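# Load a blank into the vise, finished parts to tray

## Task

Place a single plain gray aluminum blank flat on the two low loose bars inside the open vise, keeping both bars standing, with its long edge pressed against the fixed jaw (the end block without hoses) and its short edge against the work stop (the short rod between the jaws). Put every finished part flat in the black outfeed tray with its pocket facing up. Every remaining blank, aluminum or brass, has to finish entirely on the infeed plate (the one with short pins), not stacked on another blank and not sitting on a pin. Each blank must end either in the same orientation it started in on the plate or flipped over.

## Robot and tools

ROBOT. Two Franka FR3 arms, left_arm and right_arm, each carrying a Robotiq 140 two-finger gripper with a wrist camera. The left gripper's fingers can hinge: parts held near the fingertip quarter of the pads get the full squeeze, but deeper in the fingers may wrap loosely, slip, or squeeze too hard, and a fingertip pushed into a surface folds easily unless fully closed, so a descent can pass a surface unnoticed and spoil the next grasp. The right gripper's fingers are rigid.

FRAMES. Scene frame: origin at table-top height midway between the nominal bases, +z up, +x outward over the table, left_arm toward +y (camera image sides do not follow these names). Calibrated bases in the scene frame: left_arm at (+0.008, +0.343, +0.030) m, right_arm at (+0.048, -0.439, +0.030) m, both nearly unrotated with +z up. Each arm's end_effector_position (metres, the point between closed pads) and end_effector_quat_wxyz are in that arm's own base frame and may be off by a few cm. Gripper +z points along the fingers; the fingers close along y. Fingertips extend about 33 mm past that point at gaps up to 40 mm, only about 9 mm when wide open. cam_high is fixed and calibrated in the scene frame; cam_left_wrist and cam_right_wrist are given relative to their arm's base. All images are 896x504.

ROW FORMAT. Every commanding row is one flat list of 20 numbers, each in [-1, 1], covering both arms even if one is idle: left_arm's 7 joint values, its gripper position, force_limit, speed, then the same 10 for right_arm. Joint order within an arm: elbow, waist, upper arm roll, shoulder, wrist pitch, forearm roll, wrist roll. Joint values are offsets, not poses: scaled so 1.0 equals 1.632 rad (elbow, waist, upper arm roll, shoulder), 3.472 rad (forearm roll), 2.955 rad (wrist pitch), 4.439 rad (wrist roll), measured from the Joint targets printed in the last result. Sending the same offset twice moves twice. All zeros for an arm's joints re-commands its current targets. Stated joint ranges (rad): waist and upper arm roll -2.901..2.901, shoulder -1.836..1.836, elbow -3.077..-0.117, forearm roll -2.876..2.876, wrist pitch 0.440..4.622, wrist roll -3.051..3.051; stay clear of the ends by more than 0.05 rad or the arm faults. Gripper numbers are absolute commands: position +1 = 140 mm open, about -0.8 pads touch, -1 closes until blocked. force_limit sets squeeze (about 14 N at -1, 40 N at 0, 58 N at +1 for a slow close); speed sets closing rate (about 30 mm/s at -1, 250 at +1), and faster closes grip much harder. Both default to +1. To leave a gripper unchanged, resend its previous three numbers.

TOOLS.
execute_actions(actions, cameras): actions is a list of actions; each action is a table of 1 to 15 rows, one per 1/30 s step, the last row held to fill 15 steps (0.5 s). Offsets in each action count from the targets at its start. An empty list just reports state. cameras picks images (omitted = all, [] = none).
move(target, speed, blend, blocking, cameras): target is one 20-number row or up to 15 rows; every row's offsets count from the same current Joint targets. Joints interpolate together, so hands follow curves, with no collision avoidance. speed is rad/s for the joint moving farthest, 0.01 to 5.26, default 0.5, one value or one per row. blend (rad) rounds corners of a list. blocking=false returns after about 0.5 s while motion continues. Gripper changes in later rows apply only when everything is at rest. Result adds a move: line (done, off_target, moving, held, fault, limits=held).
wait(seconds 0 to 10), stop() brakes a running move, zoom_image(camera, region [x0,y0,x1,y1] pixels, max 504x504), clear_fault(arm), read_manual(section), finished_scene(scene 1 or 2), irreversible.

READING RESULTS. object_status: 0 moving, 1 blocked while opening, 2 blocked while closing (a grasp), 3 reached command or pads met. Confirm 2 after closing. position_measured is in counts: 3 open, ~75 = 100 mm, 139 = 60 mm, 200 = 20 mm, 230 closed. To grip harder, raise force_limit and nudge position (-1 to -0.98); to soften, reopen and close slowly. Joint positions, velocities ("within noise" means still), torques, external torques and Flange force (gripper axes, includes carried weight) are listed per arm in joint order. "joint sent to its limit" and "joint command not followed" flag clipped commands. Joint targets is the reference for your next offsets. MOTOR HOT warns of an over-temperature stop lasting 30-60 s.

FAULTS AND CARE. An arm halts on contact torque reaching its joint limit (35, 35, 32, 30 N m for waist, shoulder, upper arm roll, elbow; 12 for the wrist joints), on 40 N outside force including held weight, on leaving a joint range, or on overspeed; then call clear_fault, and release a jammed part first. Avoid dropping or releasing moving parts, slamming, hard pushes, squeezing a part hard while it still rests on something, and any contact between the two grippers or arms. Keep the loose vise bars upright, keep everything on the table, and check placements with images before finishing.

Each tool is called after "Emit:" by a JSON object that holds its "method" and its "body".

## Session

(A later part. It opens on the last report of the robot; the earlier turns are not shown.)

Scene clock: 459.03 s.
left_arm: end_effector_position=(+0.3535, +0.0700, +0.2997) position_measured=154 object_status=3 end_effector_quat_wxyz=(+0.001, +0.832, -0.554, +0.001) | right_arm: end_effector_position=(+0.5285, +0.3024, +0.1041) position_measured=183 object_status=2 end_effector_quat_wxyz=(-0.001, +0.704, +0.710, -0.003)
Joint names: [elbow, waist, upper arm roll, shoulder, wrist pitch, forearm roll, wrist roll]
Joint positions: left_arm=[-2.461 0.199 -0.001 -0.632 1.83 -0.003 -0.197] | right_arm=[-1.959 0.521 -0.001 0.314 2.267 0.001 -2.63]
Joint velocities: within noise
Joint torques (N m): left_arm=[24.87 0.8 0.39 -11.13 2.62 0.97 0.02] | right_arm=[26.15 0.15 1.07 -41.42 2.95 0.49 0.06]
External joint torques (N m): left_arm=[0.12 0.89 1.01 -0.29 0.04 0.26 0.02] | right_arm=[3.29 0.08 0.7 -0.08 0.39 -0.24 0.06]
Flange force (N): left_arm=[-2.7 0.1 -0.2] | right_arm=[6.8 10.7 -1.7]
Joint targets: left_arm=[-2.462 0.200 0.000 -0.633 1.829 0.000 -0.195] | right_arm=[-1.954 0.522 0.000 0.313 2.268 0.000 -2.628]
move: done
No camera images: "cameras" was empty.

Emit:
{"method": "move", "body": {"target": [0, 0, 0, 0, 0, 0, 0, -0.2, -1, -1, 0.00123, 0.000876, 0, 0.000817, -0.000228, 0, 0.000322, -1, -1, -1], "speed": 0.05, "cameras": ["cam_right_wrist"]}}

Emit:
{"method": "zoom_image", "body": {"camera": "cam_right_wrist", "region": [420, 70, 600, 190]}}

Scene clock: 463.57 s.
left_arm: end_effector_position=(+0.3535, +0.0700, +0.2997) position_measured=154 object_status=3 end_effector_quat_wxyz=(+0.001, +0.832, -0.554, +0.001) | right_arm: end_effector_position=(+0.5285, +0.3026, +0.1041) position_measured=183 object_status=2 end_effector_quat_wxyz=(-0.001, +0.705, +0.710, -0.003)
Joint names: [elbow, waist, upper arm roll, shoulder, wrist pitch, forearm roll, wrist roll]
Joint positions: left_arm=[-2.461 0.199 -0.001 -0.632 1.83 -0.003 -0.197] | right_arm=[-1.957 0.521 -0.001 0.315 2.266 0.001 -2.63]
Joint velocities: within noise
Joint torques (N m): left_arm=[24.9 0.8 0.32 -11.22 2.63 0.96 0.07] | right_arm=[26.6 0.8 1.88 -41.5 3.12 0.57 0.1]
External joint torques (N m): left_arm=[0.22 0.8 0.85 -0.48 0.07 0.25 0.07] | right_arm=[3.82 0.82 1.57 -0.28 0.58 -0.15 0.1]
Flange force (N): left_arm=[-2.5 0.5 -0.4] | right_arm=[8.6 11.3 -1.9]
Joint targets: left_arm=[-2.462 0.200 0.000 -0.633 1.829 0.000 -0.195] | right_arm=[-1.952 0.524 0.000 0.315 2.267 0.000 -2.626]
move: done
camera_calibration:
cam_right_wrist: T_world_to_cam=[[0.999619, 0.0242163, -0.0132645, -0.524793], [0.0273234, -0.936752, 0.348925, 0.236788], [-0.00397592, -0.349154, -0.937057, 0.340868], [0, 0, 0, 1]] pos_world=[0.519478, 0.353535, 0.22983]
Images, in order (width x height): cam_right_wrist 896x504.

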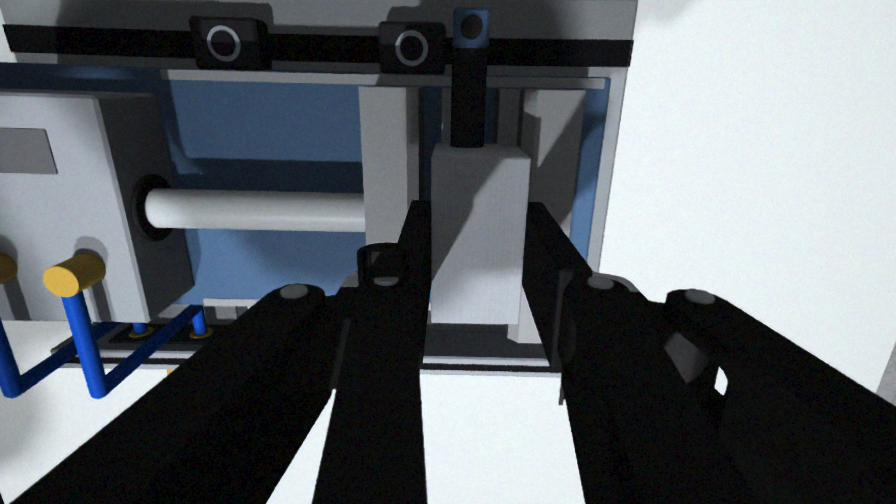

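Scaled by 2.800 from the camera's 896x504 image, which has a finer 1280x720 frame.

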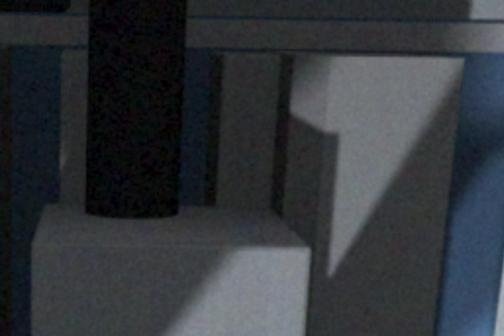

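Emit:
{"method": "move", "body": {"target": [0, 0, 0, 0, 0, 0, 0, -0.2, -1, -1, 0.00086, 0.000613, 0, 0.000572, -0.00016, 0, 0.000225, -1, -1, -1], "speed": 0.05, "cameras": []}}

Scene clock: 466.47 s.
left_arm: end_effector_position=(+0.3535, +0.0700, +0.2997) position_measured=154 object_status=3 end_effector_quat_wxyz=(+0.001, +0.832, -0.554, +0.001) | right_arm: end_effector_position=(+0.5285, +0.3026, +0.1041) position_measured=183 object_status=2 end_effector_quat_wxyz=(-0.001, +0.705, +0.710, -0.003)
Joint names: [elbow, waist, upper arm roll, shoulder, wrist pitch, forearm roll, wrist roll]
Joint positions: left_arm=[-2.461 0.199 -0.001 -0.632 1.83 -0.003 -0.197] | right_arm=[-1.956 0.521 -0.001 0.316 2.264 0.001 -2.629]
Joint velocities: within noise
Joint torques (N m): left_arm=[24.94 0.83 0.35 -11.18 2.64 0.97 0.04] | right_arm=[26.53 1.34 2.37 -41.31 3.22 0.77 0.09]
External joint torques (N m): left_arm=[0.19 0.85 0.89 -0.34 0.06 0.26 0.04] | right_arm=[3.83 1.17 1.9 -0.2 0.69 0.04 0.09]
Flange force (N): left_arm=[-2.5 0.1 -0.4] | right_arm=[9.1 11.1 -1.6]
Joint targets: left_arm=[-2.462 0.200 0.000 -0.633 1.829 0.000 -0.195] | right_arm=[-1.951 0.525 0.000 0.316 2.267 0.000 -2.625]
move: done
No camera images: "cameras" was empty.

Emit:
{"method": "move", "body": {"target": [0, 0, 0, 0, 0, 0, 0, -0.2, -1, -1, -0.0007, 0, 0, 0.00135, 0.00115, 0, 0, -1, -1, -1], "speed": 0.05, "cameras": []}}

Scene clock: 470.03 s.
left_arm: end_effector_position=(+0.3535, +0.0700, +0.2997) position_measured=154 object_status=3 end_effector_quat_wxyz=(+0.001, +0.832, -0.554, +0.001) | right_arm: end_effector_position=(+0.5283, +0.3026, +0.1034) position_measured=183 object_status=2 end_effector_quat_wxyz=(-0.001, +0.705, +0.710, -0.004)
Joint names: [elbow, waist, upper arm roll, shoulder, wrist pitch, forearm roll, wrist roll]
Joint positions: left_arm=[-2.461 0.199 -0.001 -0.632 1.83 -0.003 -0.197] | right_arm=[-1.955 0.522 -0.001 0.317 2.264 0 -2.628]
Joint velocities: within noise
Joint torques (N m): left_arm=[24.9 0.82 0.4 -11.16 2.63 0.97 0.06] | right_arm=[25.34 1.14 2.24 -40.89 2.98 0.82 0.07]
External joint torques (N m): left_arm=[0.09 0.88 1.01 -0.22 0.05 0.26 0.05] | right_arm=[2.61 1.21 1.99 0.26 0.44 0.1 0.07]
Flange force (N): left_arm=[-2.7 0.0 -0.1] | right_arm=[7.5 8.1 -0.6]
Joint targets: left_arm=[-2.462 0.200 0.000 -0.633 1.829 0.000 -0.195] | right_arm=[-1.952 0.525 0.000 0.318 2.270 0.000 -2.625]
move: done
No camera images: "cameras" was empty.

Emit:
{"method": "move", "body": {"target": [0, 0, 0, 0, 0, 0, 0, -0.2, -1, -1, 0.00061, -0.00025, 0, 0.00162, 0.00057, 0, -9e-05, -1, -1, -1], "speed": 0.05, "cameras": []}}

Scene clock: 472.93 s.
left_arm: end_effector_position=(+0.3535, +0.0700, +0.2996) position_measured=154 object_status=3 end_effector_quat_wxyz=(+0.001, +0.832, -0.554, +0.001) | right_arm: end_effector_position=(+0.5283, +0.3027, +0.1031) position_measured=183 object_status=2 end_effector_quat_wxyz=(-0.001, +0.705, +0.710, -0.004)
Joint names: [elbow, waist, upper arm roll, shoulder, wrist pitch, forearm roll, wrist roll]
Joint positions: left_arm=[-2.461 0.199 -0.001 -0.632 1.83 -0.003 -0.197] | right_arm=[-1.955 0.522 -0.001 0.318 2.264 0 -2.628]
Joint velocities: within noise
Joint torques (N m): left_arm=[24.87 0.84 0.38 -11.17 2.64 0.95 0.07] | right_arm=[25.64 0.92 2.41 -39.77 3.82 0.84 0.12]
External joint torques (N m): left_arm=[0.12 0.87 0.92 -0.37 0.06 0.24 0.07] | right_arm=[2.88 0.87 2.04 1.51 1.28 0.11 0.12]
Flange force (N): left_arm=[-2.7 0.4 -0.2] | right_arm=[8.9 11.2 2.8]
Joint targets: left_arm=[-2.462 0.200 0.000 -0.633 1.829 0.000 -0.195] | right_arm=[-1.951 0.524 0.000 0.320 2.272 0.000 -2.626]
move: done
No camera images: "cameras" was empty.

Emit:
{"method": "move", "body": {"target": [0, 0, 0, 0, 0, 0, 0, -0.2, -1, -1, 0, 0, 0, 0, 0, 0, 0, -0.25, -1, -1], "speed": 0.05, "cameras": ["cam_right_wrist"]}}

Emit:
{"method": "zoom_image", "body": {"camera": "cam_right_wrist", "region": [390, 70, 600, 350]}}

Scene clock: 476.47 s.
left_arm: end_effector_position=(+0.3535, +0.0700, +0.2996) position_measured=154 object_status=3 end_effector_quat_wxyz=(+0.001, +0.832, -0.554, +0.001) | right_arm: end_effector_position=(+0.5296, +0.3042, +0.1037) position_measured=160 object_status=0 end_effector_quat_wxyz=(+0.000, +0.704, +0.710, -0.002)
Joint names: [elbow, waist, upper arm roll, shoulder, wrist pitch, forearm roll, wrist roll]
Joint positions: left_arm=[-2.461 0.199 -0.001 -0.632 1.83 -0.003 -0.197] | right_arm=[-1.953 0.523 -0.001 0.319 2.267 0 -2.628]
Joint velocities: within noise
Joint torques (N m): left_arm=[24.91 0.84 0.34 -11.13 2.62 0.94 0.04] | right_arm=[24.5 0.06 1.1 -40.2 2.76 0.74 0.11]
External joint torques (N m): left_arm=[0.21 0.89 0.93 -0.37 0.06 0.23 0.04] | right_arm=[1.64 0.1 0.82 1.22 0.2 0.02 0.11]
Flange force (N): left_arm=[-2.6 0.2 -0.4] | right_arm=[5.4 8.2 1.0]
Joint targets: left_arm=[-2.462 0.200 0.000 -0.633 1.829 0.000 -0.195] | right_arm=[-1.951 0.524 0.000 0.320 2.272 0.000 -2.626]
move: done
camera_calibration:
cam_right_wrist: T_world_to_cam=[[0.999612, 0.0255093, -0.0111754, -0.526487], [0.0278054, -0.936796, 0.348771, 0.238114], [-0.00157221, -0.348946, -0.937142, 0.339714], [0, 0, 0, 1]] pos_world=[0.520196, 0.355037, 0.22943]
Images, in order (width x height): cam_right_wrist 896x504.

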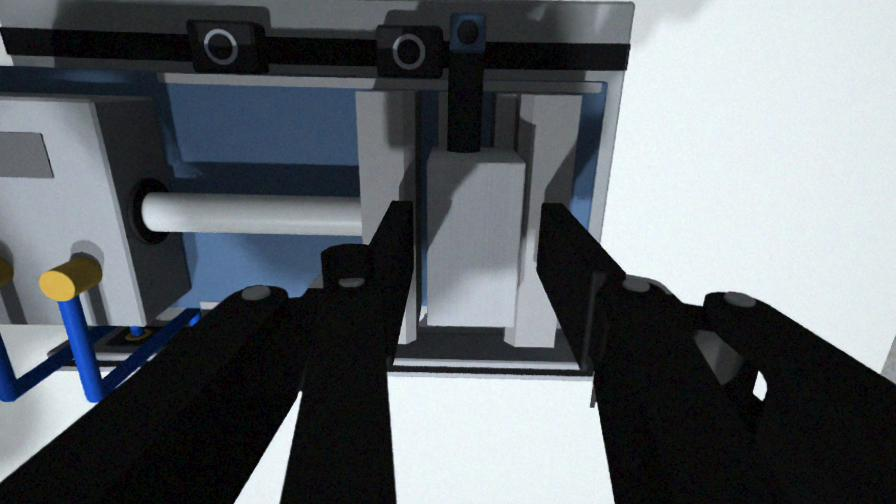

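Scaled by 1.800 from the camera's 896x504 image, which has a finer 1280x720 frame.

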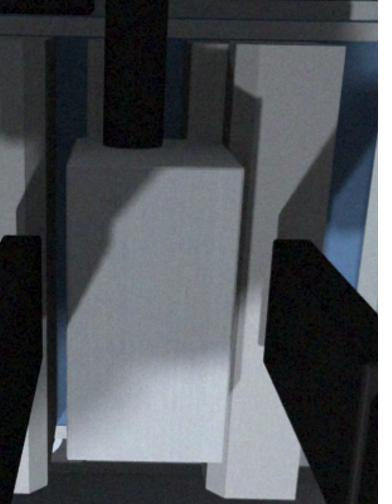

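Emit:
{"method": "move", "body": {"target": [[0,0,0,0,0,0,0,-0.2,-1,-1,-0.00092,0,0,-0.01919,-0.01043,0,0,-0.25,-1,-1],[0,0,0,0,0,0,0,-0.2,-1,-1,0.0232,0,0,-0.04955,-0.04052,0,0,-0.25,-1,-1],[0,0,0,0,0,0,0,-0.2,-1,-1,0.09534,0,0,-0.09129,-0.10341,0,0,-0.25,-1,-1]], "speed": [0.05, 0.2, 0.5], "blend": [0.01, 0.03, 0]}}

Scene clock: 513.20 s.
left_arm: end_effector_position=(+0.3535, +0.0700, +0.2996) position_measured=154 object_status=3 end_effector_quat_wxyz=(+0.001, +0.832, -0.554, +0.001) | right_arm: end_effector_position=(+0.5296, +0.3043, +0.2409) position_measured=160 object_status=3 end_effector_quat_wxyz=(+0.001, +0.704, +0.710, +0.003)
Joint names: [elbow, waist, upper arm roll, shoulder, wrist pitch, forearm roll, wrist roll]
Joint positions: left_arm=[-2.461 0.199 -0.001 -0.632 1.83 -0.003 -0.197] | right_arm=[-1.796 0.523 -0.001 0.17 1.971 0 -2.628]
Joint velocities: left_arm=[within noise] | right_arm=[0 0 0 0.001 -0.004 0.002 -0.002]
Joint torques (N m): left_arm=[24.88 0.84 0.4 -11.17 2.64 0.96 0.03] | right_arm=[26.11 0.06 0.95 -37.45 2.25 0.89 0.08]
External joint torques (N m): left_arm=[0.2 0.87 0.96 -0.44 0.08 0.24 0.03] | right_arm=[1.44 0.09 0.81 0.98 -0.32 0.01 0.08]
Flange force (N): left_arm=[-2.7 0.4 -0.4] | right_arm=[5.3 7.8 -2.8]
Joint targets: left_arm=[-2.462 0.200 0.000 -0.633 1.829 0.000 -0.195] | right_arm=[-1.795 0.524 0.000 0.171 1.966 0.000 -2.626]
move: done
camera_calibration:
cam_left_wrist: T_world_to_cam=[[-0.923077, -0.384613, 0.001215, 0.359862], [-0.361846, 0.869497, 0.336218, -0.0256723], [-0.13037, 0.309915, -0.941783, 0.449503], [0, 0, 0, 1]] pos_world=[0.381493, 0.0214217, 0.431529]
cam_right_wrist: T_world_to_cam=[[0.99967, 0.0255659, -0.00244213, -0.52715], [0.0248445, -0.93859, 0.344139, 0.193604], [0.00650608, -0.344087, -0.938915, 0.462907], [0, 0, 0, 1]] pos_world=[0.519154, 0.354472, 0.366716]

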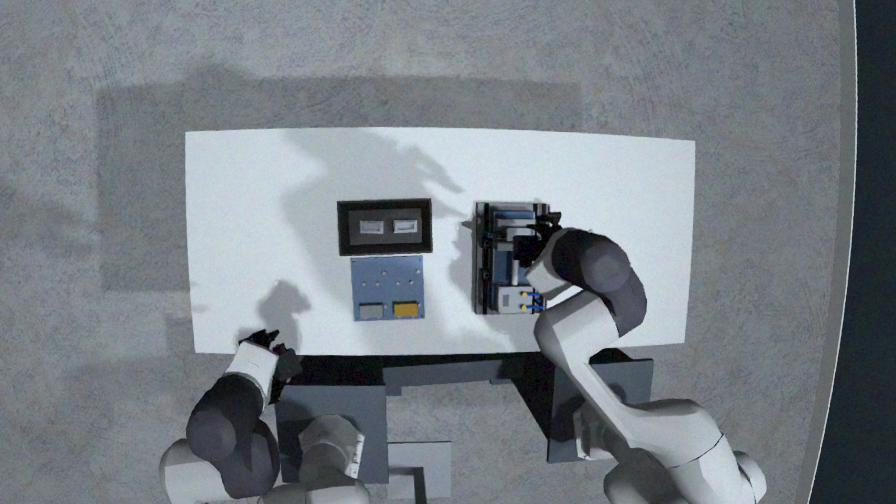

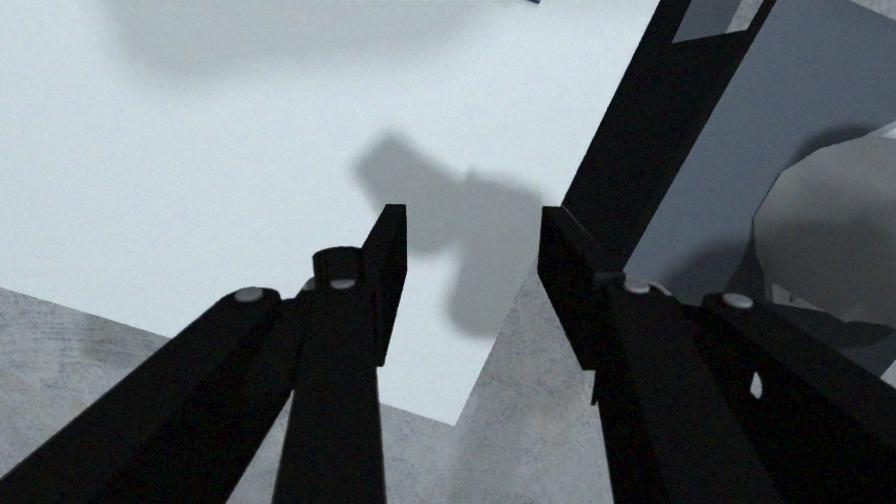

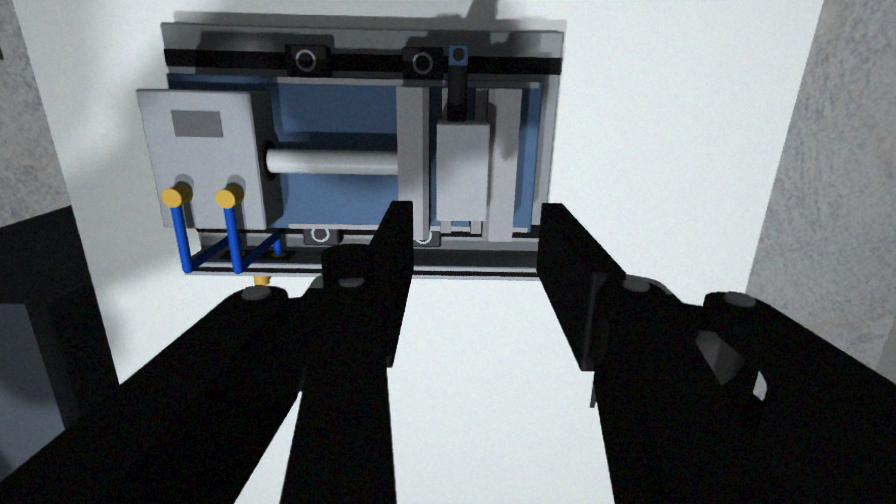

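Emit:
{"method": "zoom_image", "body": {"camera": "cam_right_wrist", "region": [380, 30, 580, 250]}}

Emit:
{"method": "zoom_image", "body": {"camera": "cam_high", "region": [330, 190, 440, 330]}}

Emit:
{"method": "zoom_image", "body": {"camera": "cam_high", "region": [465, 190, 565, 325]}}

Scaled by 2.291 from the camera's 896x504 image, which has a finer 1280x720 frame.

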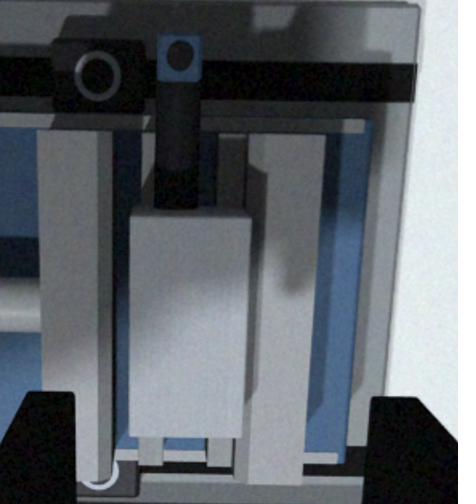

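Scaled by 3.600 from the camera's 896x504 image, which has a finer 1280x720 frame.

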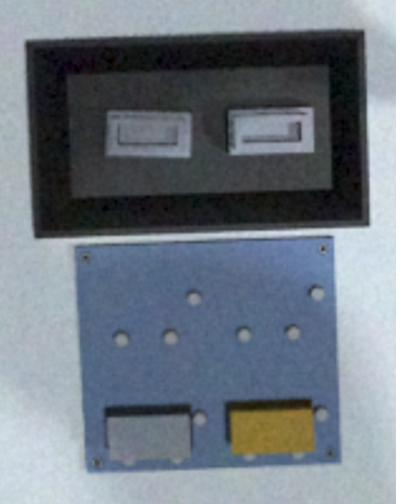

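Scaled by 3.733 from the camera's 896x504 image, which has a finer 1280x720 frame.

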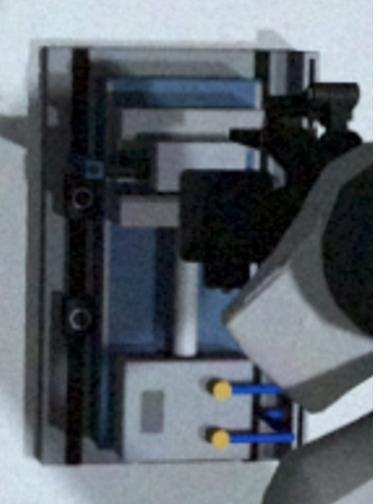

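Emit:
{"method": "zoom_image", "body": {"camera": "cam_right_wrist", "region": [430, 80, 520, 150]}}

Emit:
{"method": "zoom_image", "body": {"camera": "cam_right_wrist", "region": [430, 160, 520, 240]}}

Scaled by 5.600 from the camera's 896x504 image, which has a finer 1280x720 frame.

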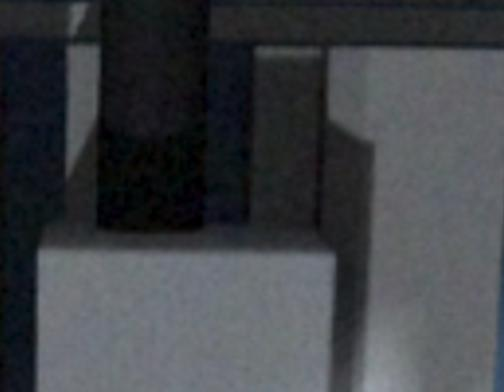

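Scaled by 5.600 from the camera's 896x504 image, which has a finer 1280x720 frame.

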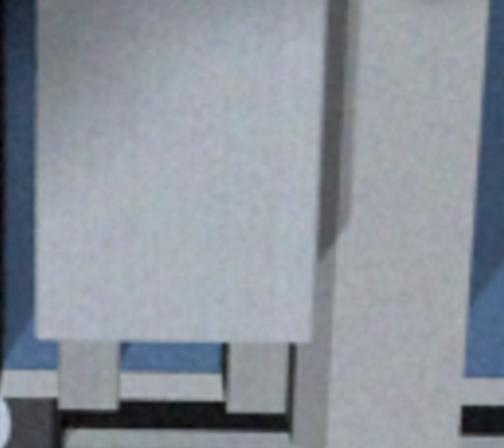

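Emit:
{"method": "move", "body": {"target": [0,0,0,0,0,0,0,-0.2,-1,-1,-0.07239,-0.02604,0,0.04175,0.06304,0,-0.00957,-0.25,-1,-1], "speed": 0.4, "cameras": ["cam_right_wrist"]}}

Emit:
{"method": "zoom_image", "body": {"camera": "cam_right_wrist", "region": [370, 150, 510, 290]}}

Scene clock: 565.83 s.
left_arm: end_effector_position=(+0.3535, +0.0700, +0.2996) position_measured=154 object_status=3 end_effector_quat_wxyz=(+0.001, +0.832, -0.554, +0.001) | right_arm: end_effector_position=(+0.5382, +0.2818, +0.1587) position_measured=160 object_status=3 end_effector_quat_wxyz=(-0.001, +0.706, +0.708, -0.003)
Joint names: [elbow, waist, upper arm roll, shoulder, wrist pitch, forearm roll, wrist roll]
Joint positions: left_arm=[-2.461 0.199 -0.001 -0.632 1.83 -0.003 -0.197] | right_arm=[-1.913 0.483 -0.001 0.241 2.147 0 -2.663]
Joint velocities: left_arm=[within noise] | right_arm=[0 0 0.001 0 0.003 0.001 -0.005]
Joint torques (N m): left_arm=[24.91 0.82 0.37 -11.15 2.64 0.96 0.04] | right_arm=[25.16 -0.62 1 -39.77 2.67 0.8 -0.26]
External joint torques (N m): left_arm=[0.11 0.85 0.92 -0.27 0.06 0.24 0.04] | right_arm=[1.53 -0.5 0.85 -0.07 0.15 0.02 -0.26]
Flange force (N): left_arm=[-2.5 0.1 -0.2] | right_arm=[2.3 5.4 -1.5]
Joint targets: left_arm=[-2.462 0.200 0.000 -0.633 1.829 0.000 -0.195] | right_arm=[-1.914 0.482 0.000 0.240 2.152 0.000 -2.668]
move: done
camera_calibration:
cam_right_wrist: T_world_to_cam=[[0.999692, 0.0211193, -0.0129965, -0.532542], [0.0243293, -0.936713, 0.349253, 0.199552], [-0.00479801, -0.349462, -0.936938, 0.385347], [0, 0, 0, 1]] pos_world=[0.529373, 0.332833, 0.284431]
Images, in order (width x height): cam_right_wrist 896x504.

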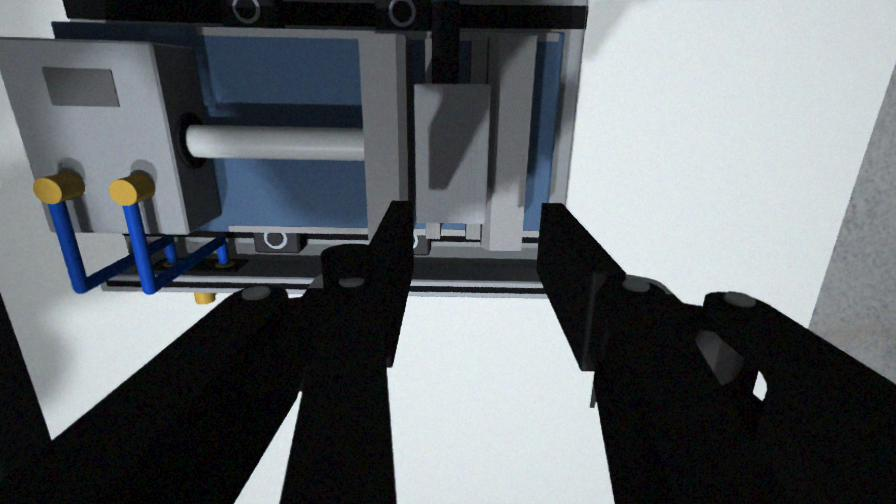

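Scaled by 3.600 from the camera's 896x504 image, which has a finer 1280x720 frame.

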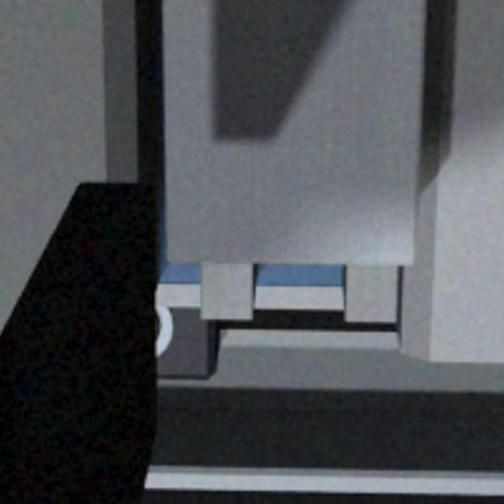

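Emit:
{"method": "zoom_image", "body": {"camera": "cam_right_wrist", "region": [400, 40, 510, 110]}}

Emit:
{"method": "zoom_image", "body": {"camera": "cam_right_wrist", "region": [460, 180, 520, 250]}}

Scaled by 4.582 from the camera's 896x504 image, which has a finer 1280x720 frame.

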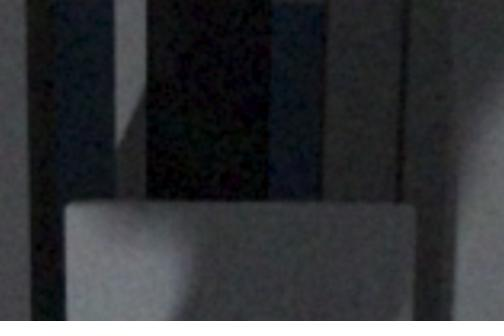

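Scaled by 7.200 from the camera's 896x504 image, which has a finer 1280x720 frame.

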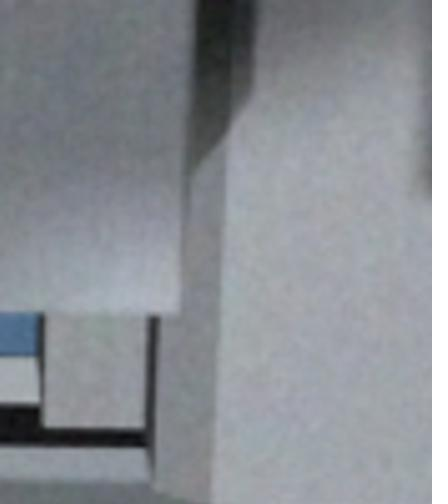

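Emit:
{"method": "finished_scene", "body": {"scene": 2}}

The scene is finished: the task was done.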